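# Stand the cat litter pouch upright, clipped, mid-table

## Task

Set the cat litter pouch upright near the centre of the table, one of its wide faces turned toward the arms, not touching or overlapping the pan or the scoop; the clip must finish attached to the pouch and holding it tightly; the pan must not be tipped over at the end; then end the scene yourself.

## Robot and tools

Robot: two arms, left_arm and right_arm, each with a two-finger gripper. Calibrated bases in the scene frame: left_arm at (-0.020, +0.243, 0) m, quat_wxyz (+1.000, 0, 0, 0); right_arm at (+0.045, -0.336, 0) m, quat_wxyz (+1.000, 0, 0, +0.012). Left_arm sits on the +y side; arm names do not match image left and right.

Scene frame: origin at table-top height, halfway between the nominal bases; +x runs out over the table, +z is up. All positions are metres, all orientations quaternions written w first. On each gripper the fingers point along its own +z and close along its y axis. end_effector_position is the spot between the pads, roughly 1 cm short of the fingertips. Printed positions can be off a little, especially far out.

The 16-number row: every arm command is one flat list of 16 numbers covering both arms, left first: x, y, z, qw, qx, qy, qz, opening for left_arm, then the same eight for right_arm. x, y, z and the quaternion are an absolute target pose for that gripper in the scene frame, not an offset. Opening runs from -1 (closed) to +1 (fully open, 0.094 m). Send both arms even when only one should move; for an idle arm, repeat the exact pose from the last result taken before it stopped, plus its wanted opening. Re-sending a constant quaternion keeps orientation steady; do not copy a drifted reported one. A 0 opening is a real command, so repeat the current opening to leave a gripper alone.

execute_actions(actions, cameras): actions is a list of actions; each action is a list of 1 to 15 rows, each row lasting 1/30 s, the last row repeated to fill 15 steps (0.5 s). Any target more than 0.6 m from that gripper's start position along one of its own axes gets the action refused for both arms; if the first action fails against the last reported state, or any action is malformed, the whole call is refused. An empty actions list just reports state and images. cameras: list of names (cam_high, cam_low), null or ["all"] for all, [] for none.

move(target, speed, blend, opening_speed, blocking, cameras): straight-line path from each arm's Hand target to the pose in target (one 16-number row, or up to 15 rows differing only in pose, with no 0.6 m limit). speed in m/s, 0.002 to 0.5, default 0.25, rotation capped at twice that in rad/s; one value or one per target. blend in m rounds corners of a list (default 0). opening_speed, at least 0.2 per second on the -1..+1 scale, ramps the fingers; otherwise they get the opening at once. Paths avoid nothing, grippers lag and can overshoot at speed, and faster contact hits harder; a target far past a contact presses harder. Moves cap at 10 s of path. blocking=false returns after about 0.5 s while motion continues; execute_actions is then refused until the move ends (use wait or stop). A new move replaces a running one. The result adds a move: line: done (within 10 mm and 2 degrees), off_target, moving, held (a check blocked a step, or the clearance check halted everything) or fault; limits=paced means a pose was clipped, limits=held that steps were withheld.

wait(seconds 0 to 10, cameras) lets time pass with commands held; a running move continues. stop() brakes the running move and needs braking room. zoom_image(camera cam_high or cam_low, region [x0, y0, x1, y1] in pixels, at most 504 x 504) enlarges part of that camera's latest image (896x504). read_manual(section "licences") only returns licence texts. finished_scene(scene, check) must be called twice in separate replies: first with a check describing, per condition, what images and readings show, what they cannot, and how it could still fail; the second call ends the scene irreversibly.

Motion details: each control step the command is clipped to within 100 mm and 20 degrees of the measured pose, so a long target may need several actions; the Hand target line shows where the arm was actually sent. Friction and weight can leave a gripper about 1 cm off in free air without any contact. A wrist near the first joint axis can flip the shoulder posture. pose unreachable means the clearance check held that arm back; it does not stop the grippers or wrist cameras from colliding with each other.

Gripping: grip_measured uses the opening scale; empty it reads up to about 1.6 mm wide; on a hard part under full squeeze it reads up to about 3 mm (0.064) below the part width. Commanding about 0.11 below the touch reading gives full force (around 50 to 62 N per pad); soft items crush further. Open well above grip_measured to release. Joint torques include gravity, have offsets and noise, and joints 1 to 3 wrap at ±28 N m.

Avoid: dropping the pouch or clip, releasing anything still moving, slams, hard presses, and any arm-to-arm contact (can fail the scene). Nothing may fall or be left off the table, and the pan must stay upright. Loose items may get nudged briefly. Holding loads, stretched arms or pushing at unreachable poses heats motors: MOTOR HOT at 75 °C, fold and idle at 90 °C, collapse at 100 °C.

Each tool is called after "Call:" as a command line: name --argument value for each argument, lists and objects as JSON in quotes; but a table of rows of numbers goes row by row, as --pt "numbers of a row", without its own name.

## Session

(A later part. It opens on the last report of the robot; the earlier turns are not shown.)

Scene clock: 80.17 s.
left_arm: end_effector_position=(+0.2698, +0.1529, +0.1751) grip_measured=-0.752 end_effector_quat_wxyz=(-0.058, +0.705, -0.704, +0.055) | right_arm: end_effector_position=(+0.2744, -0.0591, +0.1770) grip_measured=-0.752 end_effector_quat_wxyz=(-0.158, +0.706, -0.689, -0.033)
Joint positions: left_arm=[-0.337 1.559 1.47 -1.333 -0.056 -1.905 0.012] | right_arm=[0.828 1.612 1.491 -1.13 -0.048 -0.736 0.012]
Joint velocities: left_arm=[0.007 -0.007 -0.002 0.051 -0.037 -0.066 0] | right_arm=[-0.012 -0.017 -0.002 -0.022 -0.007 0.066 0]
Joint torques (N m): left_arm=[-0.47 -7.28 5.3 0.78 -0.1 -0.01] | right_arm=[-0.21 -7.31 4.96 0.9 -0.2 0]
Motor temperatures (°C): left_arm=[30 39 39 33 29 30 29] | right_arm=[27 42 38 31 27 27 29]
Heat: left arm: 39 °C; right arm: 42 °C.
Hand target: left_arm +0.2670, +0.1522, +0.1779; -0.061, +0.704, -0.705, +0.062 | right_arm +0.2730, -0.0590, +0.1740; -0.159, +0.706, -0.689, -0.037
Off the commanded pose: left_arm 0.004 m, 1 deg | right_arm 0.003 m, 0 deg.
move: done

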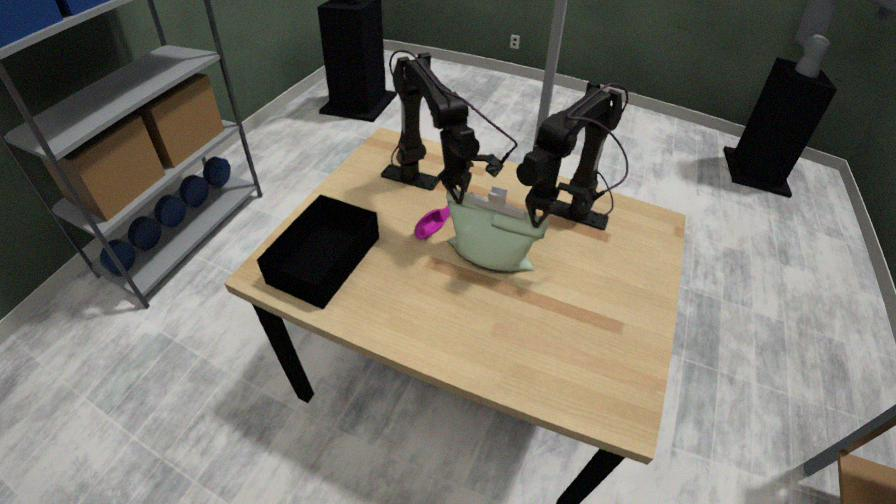

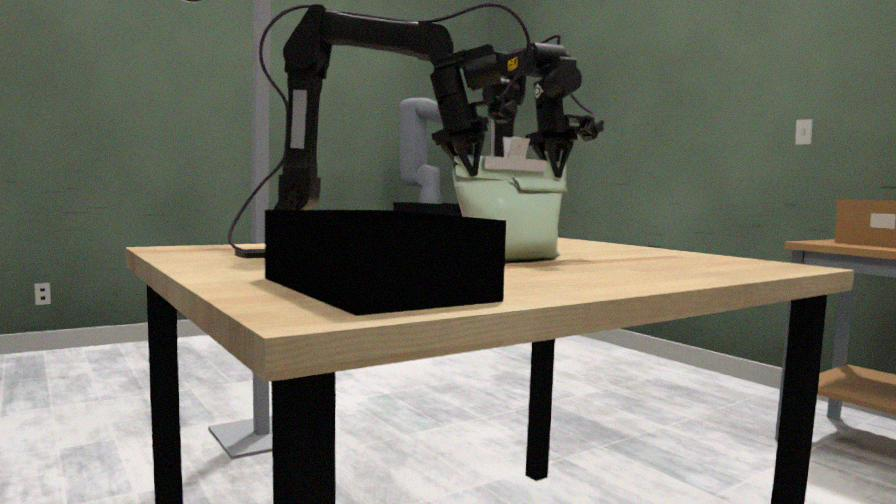

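Call:
wait --seconds 0.5

Call:
zoom_image --camera "cam_high" --region '[430, 160, 570, 290]'

Call:
zoom_image --camera "cam_low" --region '[430, 120, 620, 270]'

Scene clock: 80.77 s.
left_arm: end_effector_position=(+0.2699, +0.1528, +0.1751) grip_measured=-0.752 end_effector_quat_wxyz=(-0.058, +0.705, -0.704, +0.055) | right_arm: end_effector_position=(+0.2744, -0.0591, +0.1770) grip_measured=-0.752 end_effector_quat_wxyz=(-0.158, +0.706, -0.689, -0.033)
Joint positions: left_arm=[-0.337 1.559 1.47 -1.333 -0.056 -1.905 0.012] | right_arm=[0.828 1.612 1.491 -1.13 -0.048 -0.736 0.012]
Joint velocities: left_arm=[0.007 -0.017 0.012 -0.11 0.007 0.081 0] | right_arm=[-0.002 -0.022 -0.027 -0.095 0.022 -0.007 -0.001]
Joint torques (N m): left_arm=[-0.44 -7.31 5.29 0.75 -0.06 -0.02] | right_arm=[-0.24 -7.35 4.81 0.93 -0.18 0.03]
Motor temperatures (°C): left_arm=[30 39 39 33 29 30 29] | right_arm=[27 42 38 31 27 27 29]
Heat: left arm: 39 °C; right arm: 42 °C.
Hand target: left_arm +0.2671, +0.1521, +0.1779; -0.061, +0.704, -0.705, +0.062 | right_arm +0.2730, -0.0591, +0.1740; -0.159, +0.706, -0.689, -0.037
Tool commands: left_gripper/opening=-0.75 right_gripper/opening=-0.75
Off the commanded pose: left_arm 0.004 m, 1 deg | right_arm 0.003 m, 0 deg.
wait: 0.50 s; at rest by 0.07 s

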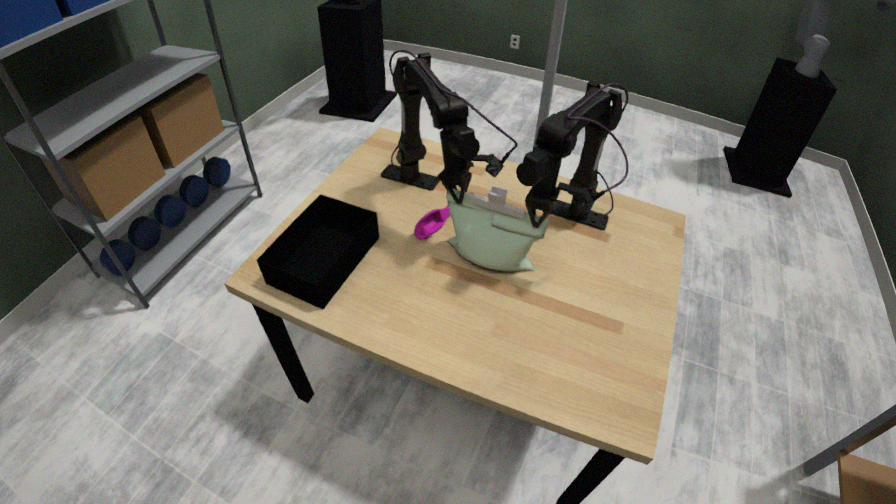

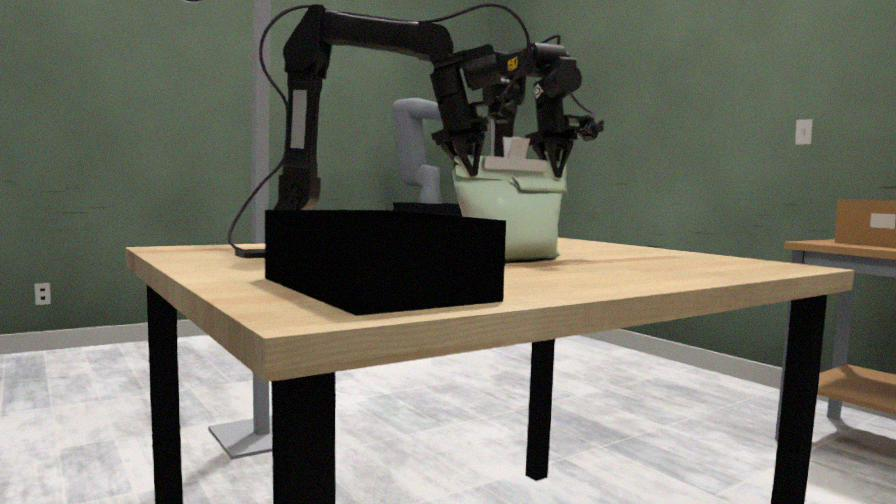

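Scaled by 3.600.

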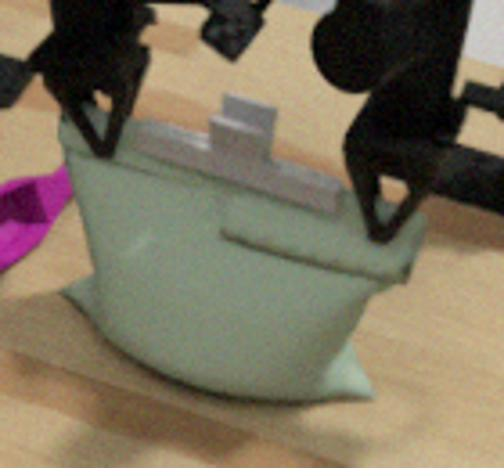

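Scaled by 2.653.

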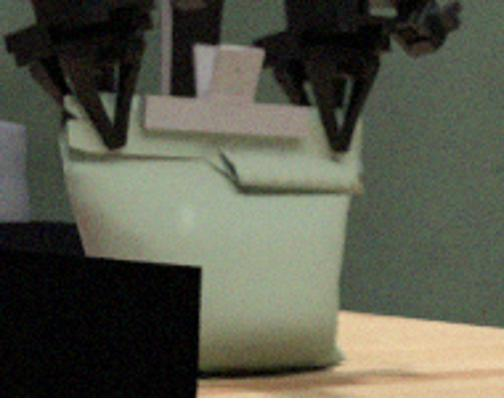

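Call:
move --target '[0.2670, 0.1522, 0.178, 0.0616, -0.7044, 0.7044, -0.0616, -0.45, 0.2730, -0.0590, 0.174, 0.1590, -0.7061, 0.6890, 0.0370, -0.45]' --speed 0.02 --opening_speed 0.2

Call:
zoom_image --camera "cam_high" --region '[430, 160, 570, 290]'

Call:
zoom_image --camera "cam_low" --region '[430, 120, 620, 270]'

Scene clock: 82.67 s.
left_arm: end_effector_position=(+0.2703, +0.1527, +0.1752) grip_measured=-0.451 end_effector_quat_wxyz=(-0.058, +0.705, -0.704, +0.056) | right_arm: end_effector_position=(+0.2749, -0.0585, +0.1772) grip_measured=-0.452 end_effector_quat_wxyz=(-0.160, +0.706, -0.689, -0.033)
Joint positions: left_arm=[-0.337 1.559 1.47 -1.331 -0.056 -1.905 0.026] | right_arm=[0.828 1.612 1.491 -1.126 -0.048 -0.736 0.026]
Joint velocities: left_arm=[-0.002 -0.017 0.007 0.007 -0.022 0.051 0] | right_arm=[0.002 -0.002 -0.017 -0.081 0.022 -0.022 0]
Joint torques (N m): left_arm=[-0.49 -7.38 5.39 0.74 -0.06 -0.03] | right_arm=[-0.24 -7.32 4.83 0.85 -0.17 -0.02]
Motor temperatures (°C): left_arm=[30 39 39 33 29 30 29] | right_arm=[27 42 38 31 27 27 29]
Heat: left arm: 39 °C; right arm: 42 °C.
Hand target: left_arm +0.2671, +0.1523, +0.1779; -0.061, +0.704, -0.705, +0.061 | right_arm +0.2731, -0.0589, +0.1741; -0.159, +0.706, -0.689, -0.037
Off the commanded pose: left_arm 0.004 m, 1 deg | right_arm 0.004 m, 0 deg.
move: done

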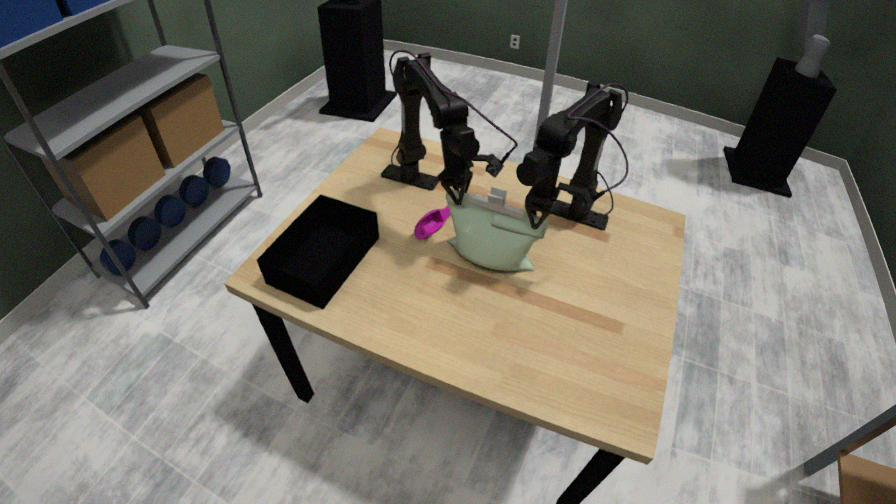

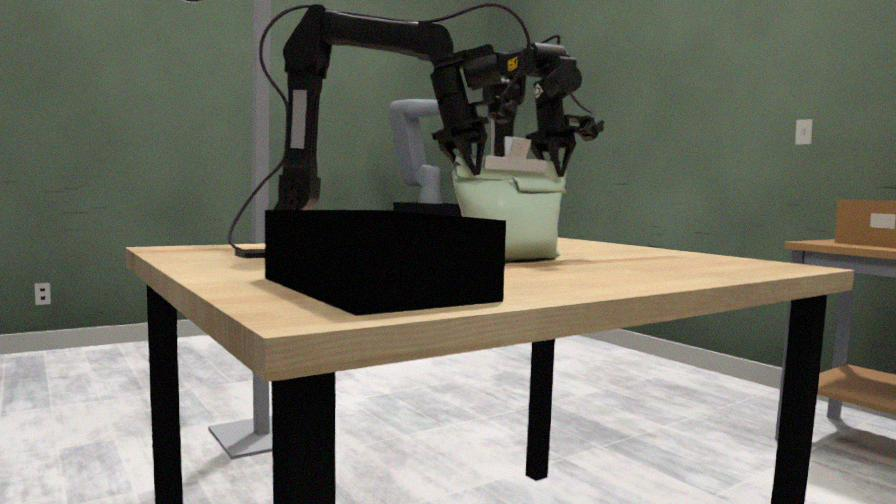

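Scaled by 3.600.

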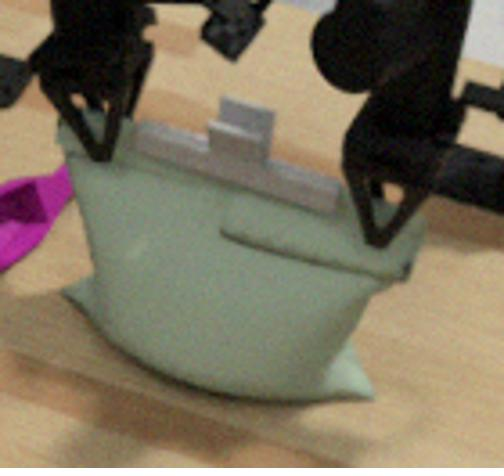

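Scaled by 2.653.

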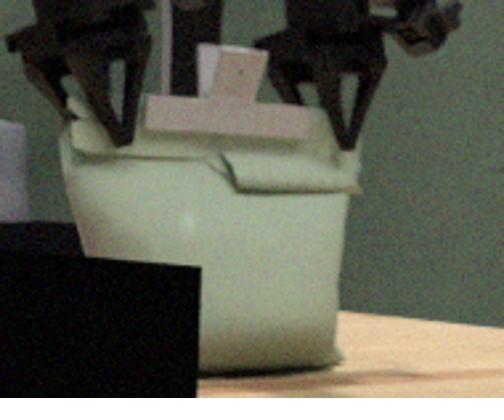

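Call:
move --pt "0.261 0.1535 0.2175 0.0616 -0.7044 0.7044 -0.0616 -0.45 0.2665 -0.0695 0.212 0.1590 -0.7061 0.6890 0.0370 -0.45" --pt "0.248 0.165 0.262 0.0923 -0.7010 0.7010 -0.0923 -0.45 0.250 -0.090 0.257 0.1590 -0.7061 0.6890 0.0370 -0.45" --speed 0.06 --blend 0.01

Call:
zoom_image --camera "cam_high" --region '[430, 160, 570, 290]'

Call:
zoom_image --camera "cam_low" --region '[430, 120, 620, 270]'

Scene clock: 85.30 s.
left_arm: end_effector_position=(+0.2531, +0.1609, +0.2520) grip_measured=-0.451 end_effector_quat_wxyz=(-0.081, +0.704, -0.700, +0.089) | right_arm: end_effector_position=(+0.2500, -0.0888, +0.2438) grip_measured=-0.452 end_effector_quat_wxyz=(-0.143, +0.708, -0.691, -0.031)
Joint positions: left_arm=[-0.337 1.5 1.718 -1.557 -0.068 -1.905 0.026] | right_arm=[0.824 1.564 1.728 -1.444 -0.048 -0.74 0.026]
Joint velocities: left_arm=[-0.007 0.002 -0.017 -0.051 -0.066 -0.037 0.001] | right_arm=[-0.007 -0.007 -0.017 -0.007 -0.022 -0.007 0]
Joint torques (N m): left_arm=[-0.02 -6.01 7.88 0.67 -0.3 0.07] | right_arm=[-0.62 -7.08 7.99 0.63 -0.15 -0.1]
Motor temperatures (°C): left_arm=[30 38 39 33 29 30 29] | right_arm=[27 42 38 31 26 27 29]
Heat: left arm: 39 °C; right arm: 42 °C.
Hand target: left_arm +0.2492, +0.1648, +0.2617; -0.092, +0.700, -0.702, +0.093 | right_arm +0.2491, -0.0901, +0.2567; -0.159, +0.706, -0.689, -0.037
Off the commanded pose: left_arm 0.012 m, 1 deg | right_arm 0.013 m, 2 deg.
move: off_target (left_arm, right_arm)

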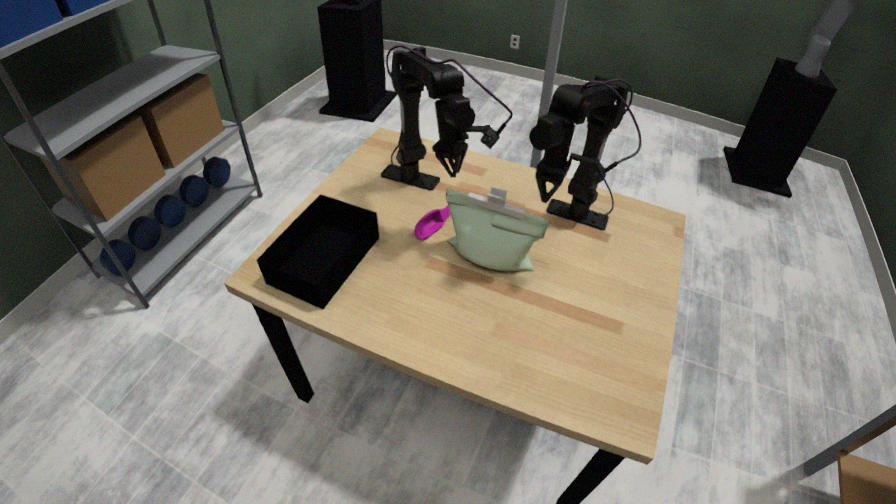

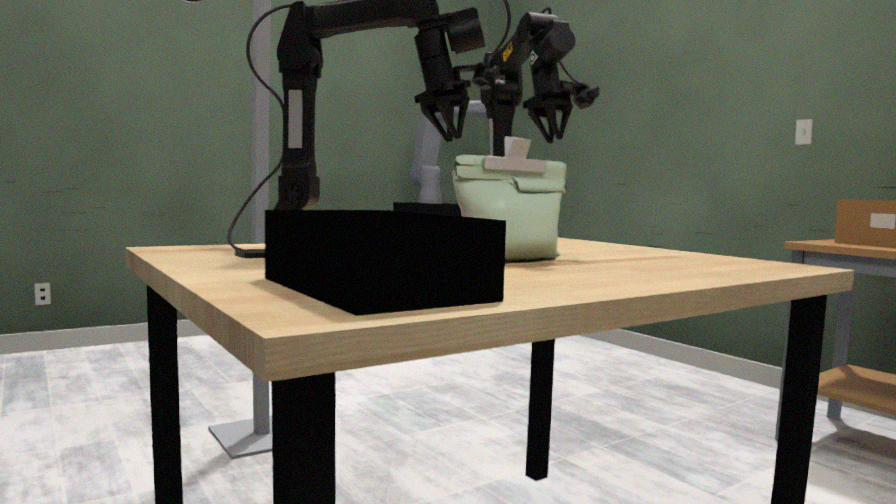

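Scaled by 3.600.

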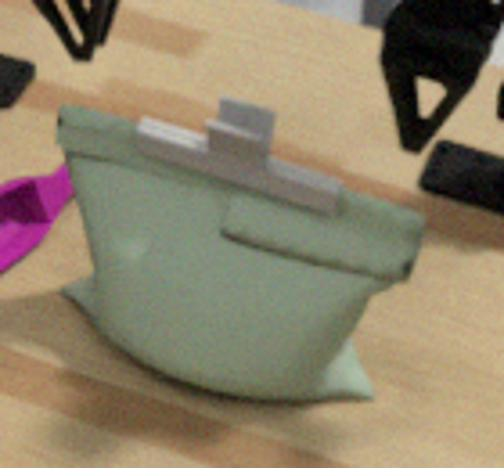

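Scaled by 2.653.

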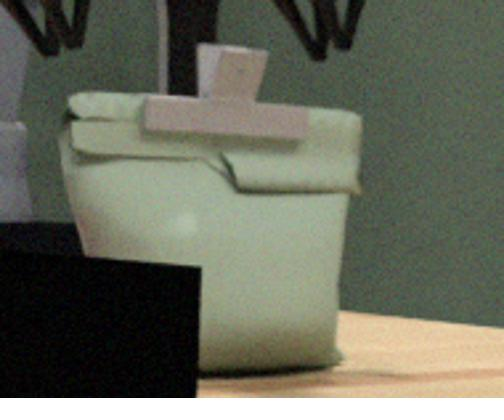

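Call:
move --pt "0.225 0.20 0.30 0.1228 -0.6964 0.6964 -0.1228 -0.45 0.225 -0.13 0.29 0.1885 -0.7071 0.6814 0.0062 -0.45" --pt "0.14 0.26 0.32 0.1228 -0.6964 0.6964 -0.1228 -0.45 0.17 -0.26 0.30 0.1885 -0.7071 0.6814 0.0062 -0.45" --speed 0.15 --blend 0.03

Call:
zoom_image --camera "cam_high" --region '[390, 140, 610, 310]'

Call:
zoom_image --camera "cam_low" --region '[430, 120, 620, 270]'

Scene clock: 87.93 s.
left_arm: end_effector_position=(+0.1468, +0.2595, +0.3245) grip_measured=-0.451 end_effector_quat_wxyz=(-0.237, +0.676, -0.666, +0.211) | right_arm: end_effector_position=(+0.1705, -0.2605, +0.3066) grip_measured=-0.452 end_effector_quat_wxyz=(-0.318, +0.674, -0.662, +0.077)
Joint positions: left_arm=[0.151 0.914 1.56 -1.574 0.052 -1.452 0.026] | right_arm=[0.435 0.79 1.439 -1.556 -0.061 -1.109 0.026]
Joint velocities: left_arm=[-0.007 -0.012 -0.012 -0.022 -0.022 -0.007 -0.001] | right_arm=[-0.012 -0.007 -0.022 -0.037 -0.007 -0.095 -0.001]
Joint torques (N m): left_arm=[0.53 1.28 4.07 1.38 0.01 0.13] | right_arm=[-0.76 1.77 3.32 1.28 -0.26 -0.01]
Motor temperatures (°C): left_arm=[30 37 39 33 29 30 29] | right_arm=[27 41 37 31 26 27 29]
Heat: left arm: 39 °C; right arm: 41 °C.
Hand target: left_arm +0.1439, +0.2598, +0.3196; -0.230, +0.676, -0.670, +0.203 | right_arm +0.1685, -0.2596, +0.3013; -0.312, +0.675, -0.665, +0.068
Off the commanded pose: left_arm 0.008 m, 17 deg | right_arm 0.007 m, 18 deg.
joint sent to its limit (left arm) — joint 4 (wrist pitch), lower limit. The joint targets are off in position and orientation.
joint sent to its limit (right arm) — joint 4 (wrist pitch), lower limit. The joint targets are off in orientation, not in position.
move: off_target (left_arm, right_arm); blend cut to 0.0287 m at target 1

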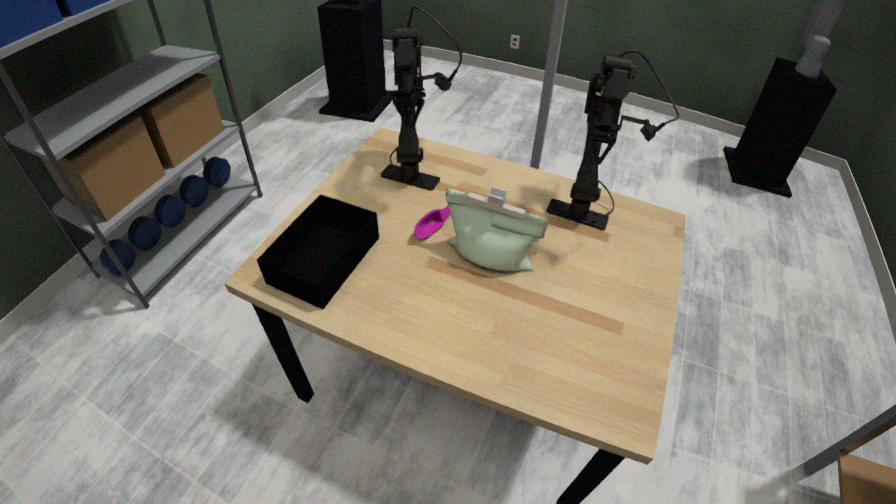

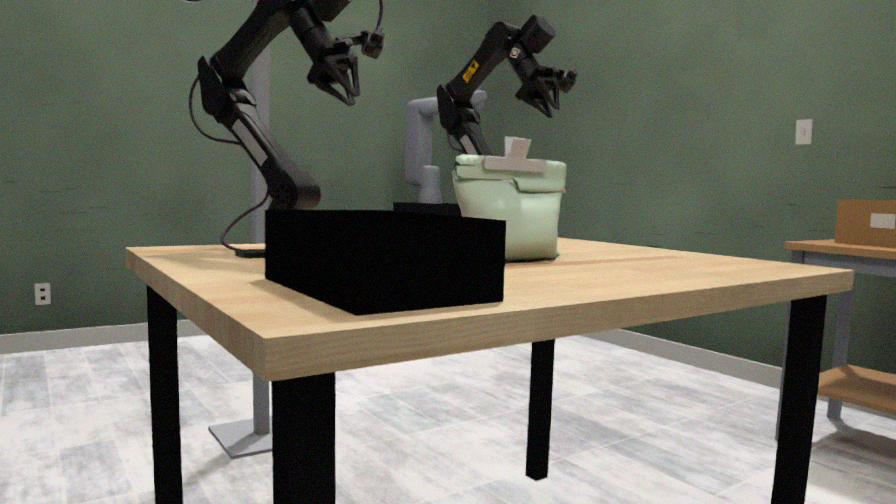

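Scaled by 2.291.

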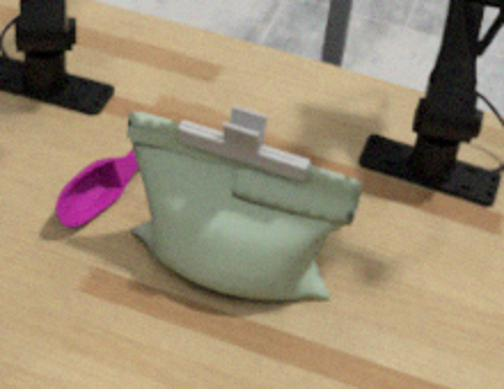

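Scaled by 2.653.

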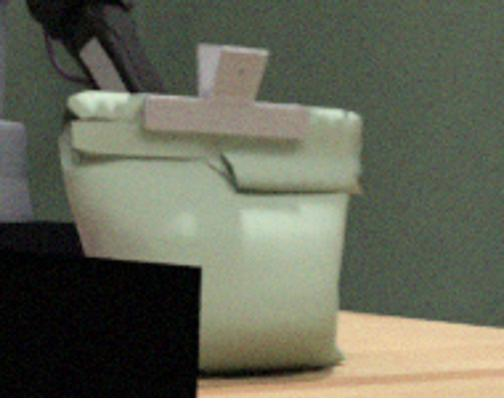

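Call:
zoom_image --camera "cam_high" --region '[445, 180, 555, 250]'

Call:
zoom_image --camera "cam_low" --region '[450, 125, 575, 200]'

Scaled by 4.582.

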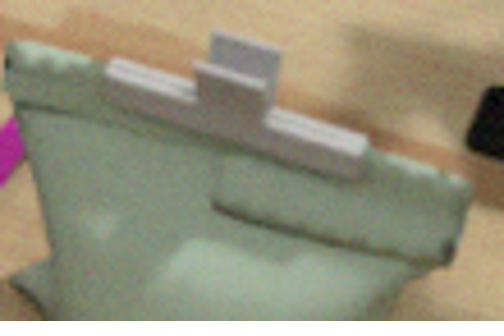

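Scaled by 4.032.

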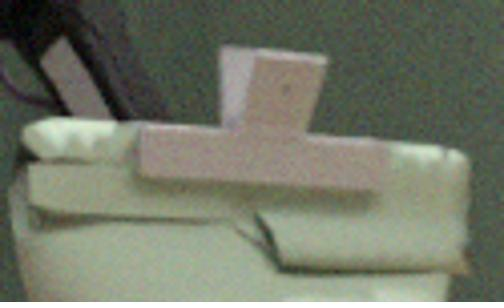

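Call:
finished_scene --scene 1 --check "Latest pictures (87.9 s, both arms withdrawn ~15+ cm from pouch): Pouch stands alone on its bottom seam/base, top edge horizontal, computed top edge x≈0.26 from y≈-0.105 to 0.18, base ears x≈0.265/0.274 -> plumb and broad face normal along -x within ~2 deg. Position approx (0.265,0.04), table centre (0.25,0): within 5 cm. Scoop +y rim ≈ -0.135, pouch ear ≈ -0.094 (3-4 cm gap, no contact visible). Pan far away at x 0.35+, y<-0.23, upright on its base. Clip: bar sits across the fold in the middle of the top edge, jaws in front and behind of the fabric, handles up; it did not move when grippers opened beyond a slight lean, never touched. Pictures cannot show the jaw force; clip was on fold from the start and held while the bag was lifted next to it. Could be missed if clip only held shallowly or if the scoop clearance needed is larger than 3 cm."

This call ended nothing. Check each condition that your pictures could not show: look closer or test it, and mend what is not met. Then call finished_scene again.

Call:
zoom_image --camera "cam_low" --region '[475, 130, 560, 190]'

Call:
zoom_image --camera "cam_high" --region '[462, 183, 532, 227]'

Scaled by 5.929.

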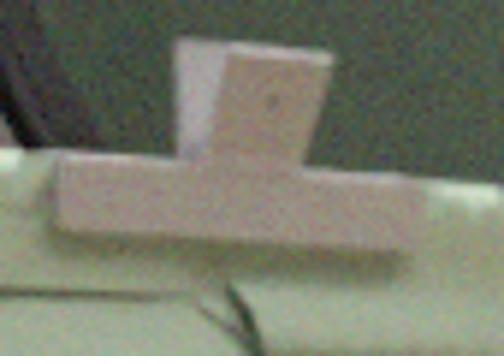

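Scaled by 7.200.

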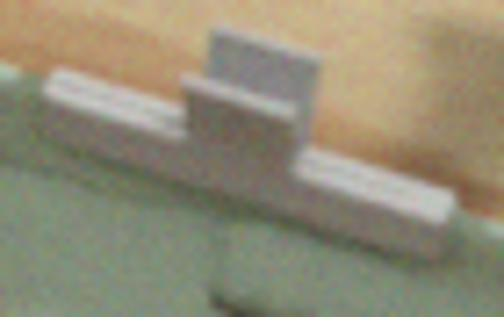

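Call:
wait --seconds 2

Call:
zoom_image --camera "cam_high" --region '[390, 140, 610, 310]'

Call:
zoom_image --camera "cam_low" --region '[430, 120, 620, 270]'

Scene clock: 93.90 s.
left_arm: end_effector_position=(+0.1468, +0.2594, +0.3245) grip_measured=-0.451 end_effector_quat_wxyz=(-0.236, +0.675, -0.666, +0.211) | right_arm: end_effector_position=(+0.1704, -0.2605, +0.3066) grip_measured=-0.452 end_effector_quat_wxyz=(-0.318, +0.674, -0.662, +0.077)
Joint positions: left_arm=[0.151 0.914 1.56 -1.574 0.053 -1.451 0.026] | right_arm=[0.435 0.79 1.439 -1.556 -0.061 -1.109 0.026]
Joint velocities: left_arm=[0.012 -0.012 0.002 0.037 -0.007 -0.066 0.001] | right_arm=[0.007 -0.007 -0.007 0.037 -0.037 0.007 -0.001]
Joint torques (N m): left_arm=[0.55 1.42 3.95 1.42 0.03 0.16] | right_arm=[-0.8 1.74 3.55 1.23 -0.26 -0.02]
Motor temperatures (°C): left_arm=[30 36 38 33 29 30 29] | right_arm=[27 40 36 32 26 27 29]
Heat: left arm: 38 °C; right arm: 40 °C.
Hand target: left_arm +0.1439, +0.2598, +0.3196; -0.230, +0.676, -0.670, +0.204 | right_arm +0.1685, -0.2596, +0.3013; -0.312, +0.675, -0.665, +0.068
Tool commands: left_gripper/opening=-0.45 right_gripper/opening=-0.45
Off the commanded pose: left_arm 0.008 m, 17 deg | right_arm 0.007 m, 18 deg.
wait: 2.00 s; at rest from the start

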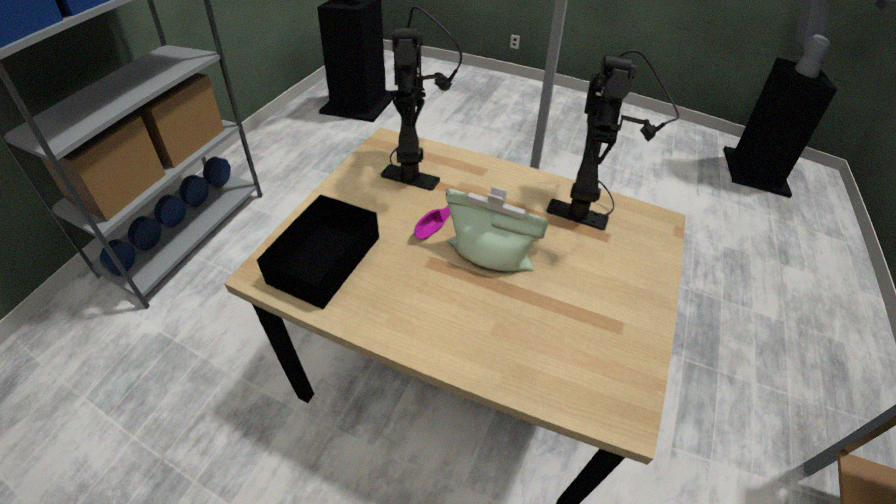

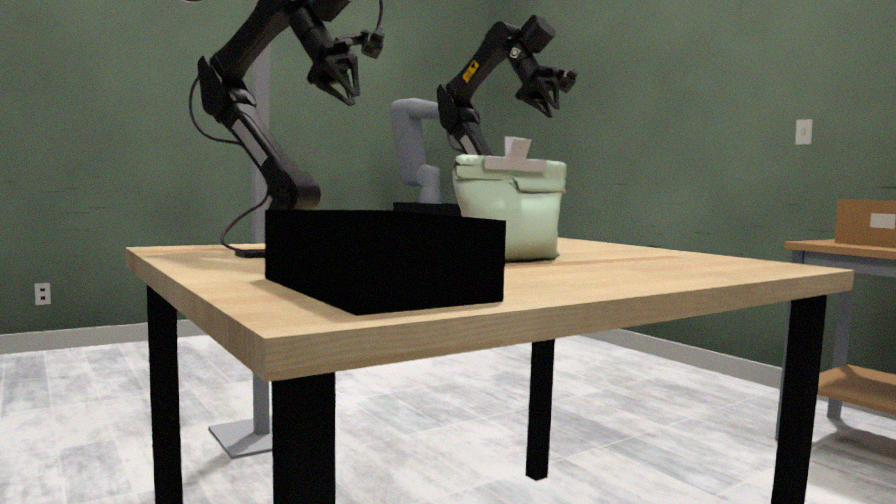

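Scaled by 2.291.

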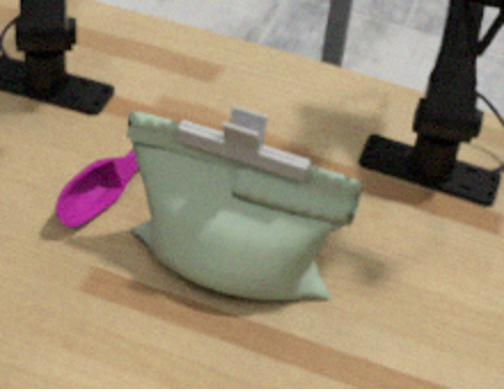

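Scaled by 2.653.

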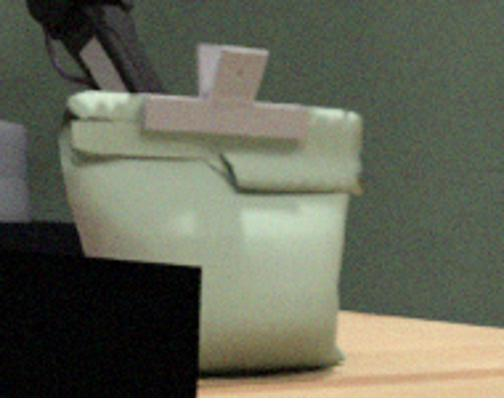

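Call:
finished_scene --scene 1 --check "After another 2 s wait with arms withdrawn nothing moved: pouch stands upright on its base in both cameras, top edge level and directly above the base (lean ~2 deg at most), broad face along -x within ~2 deg, centre about (0.265,0.04) vs table centre (0.25,0). Gap to scoop 3-4 cm, pan far away and upright. Close zooms show the clip's front and back jaws on both sides of the fold, bar flush with the fold top and about 2 cm deep, handles spread (jaws closed by the spring), clip standing upright with the grippers gone and the fold kept rolled under it, which only works if it grips. It was never touched or squeezed by the robot. Jaw force itself is not visible; a shallow grip would have let the top-heavy clip tip when the fold was released, which did not happen."

The scene is finished: the task was done.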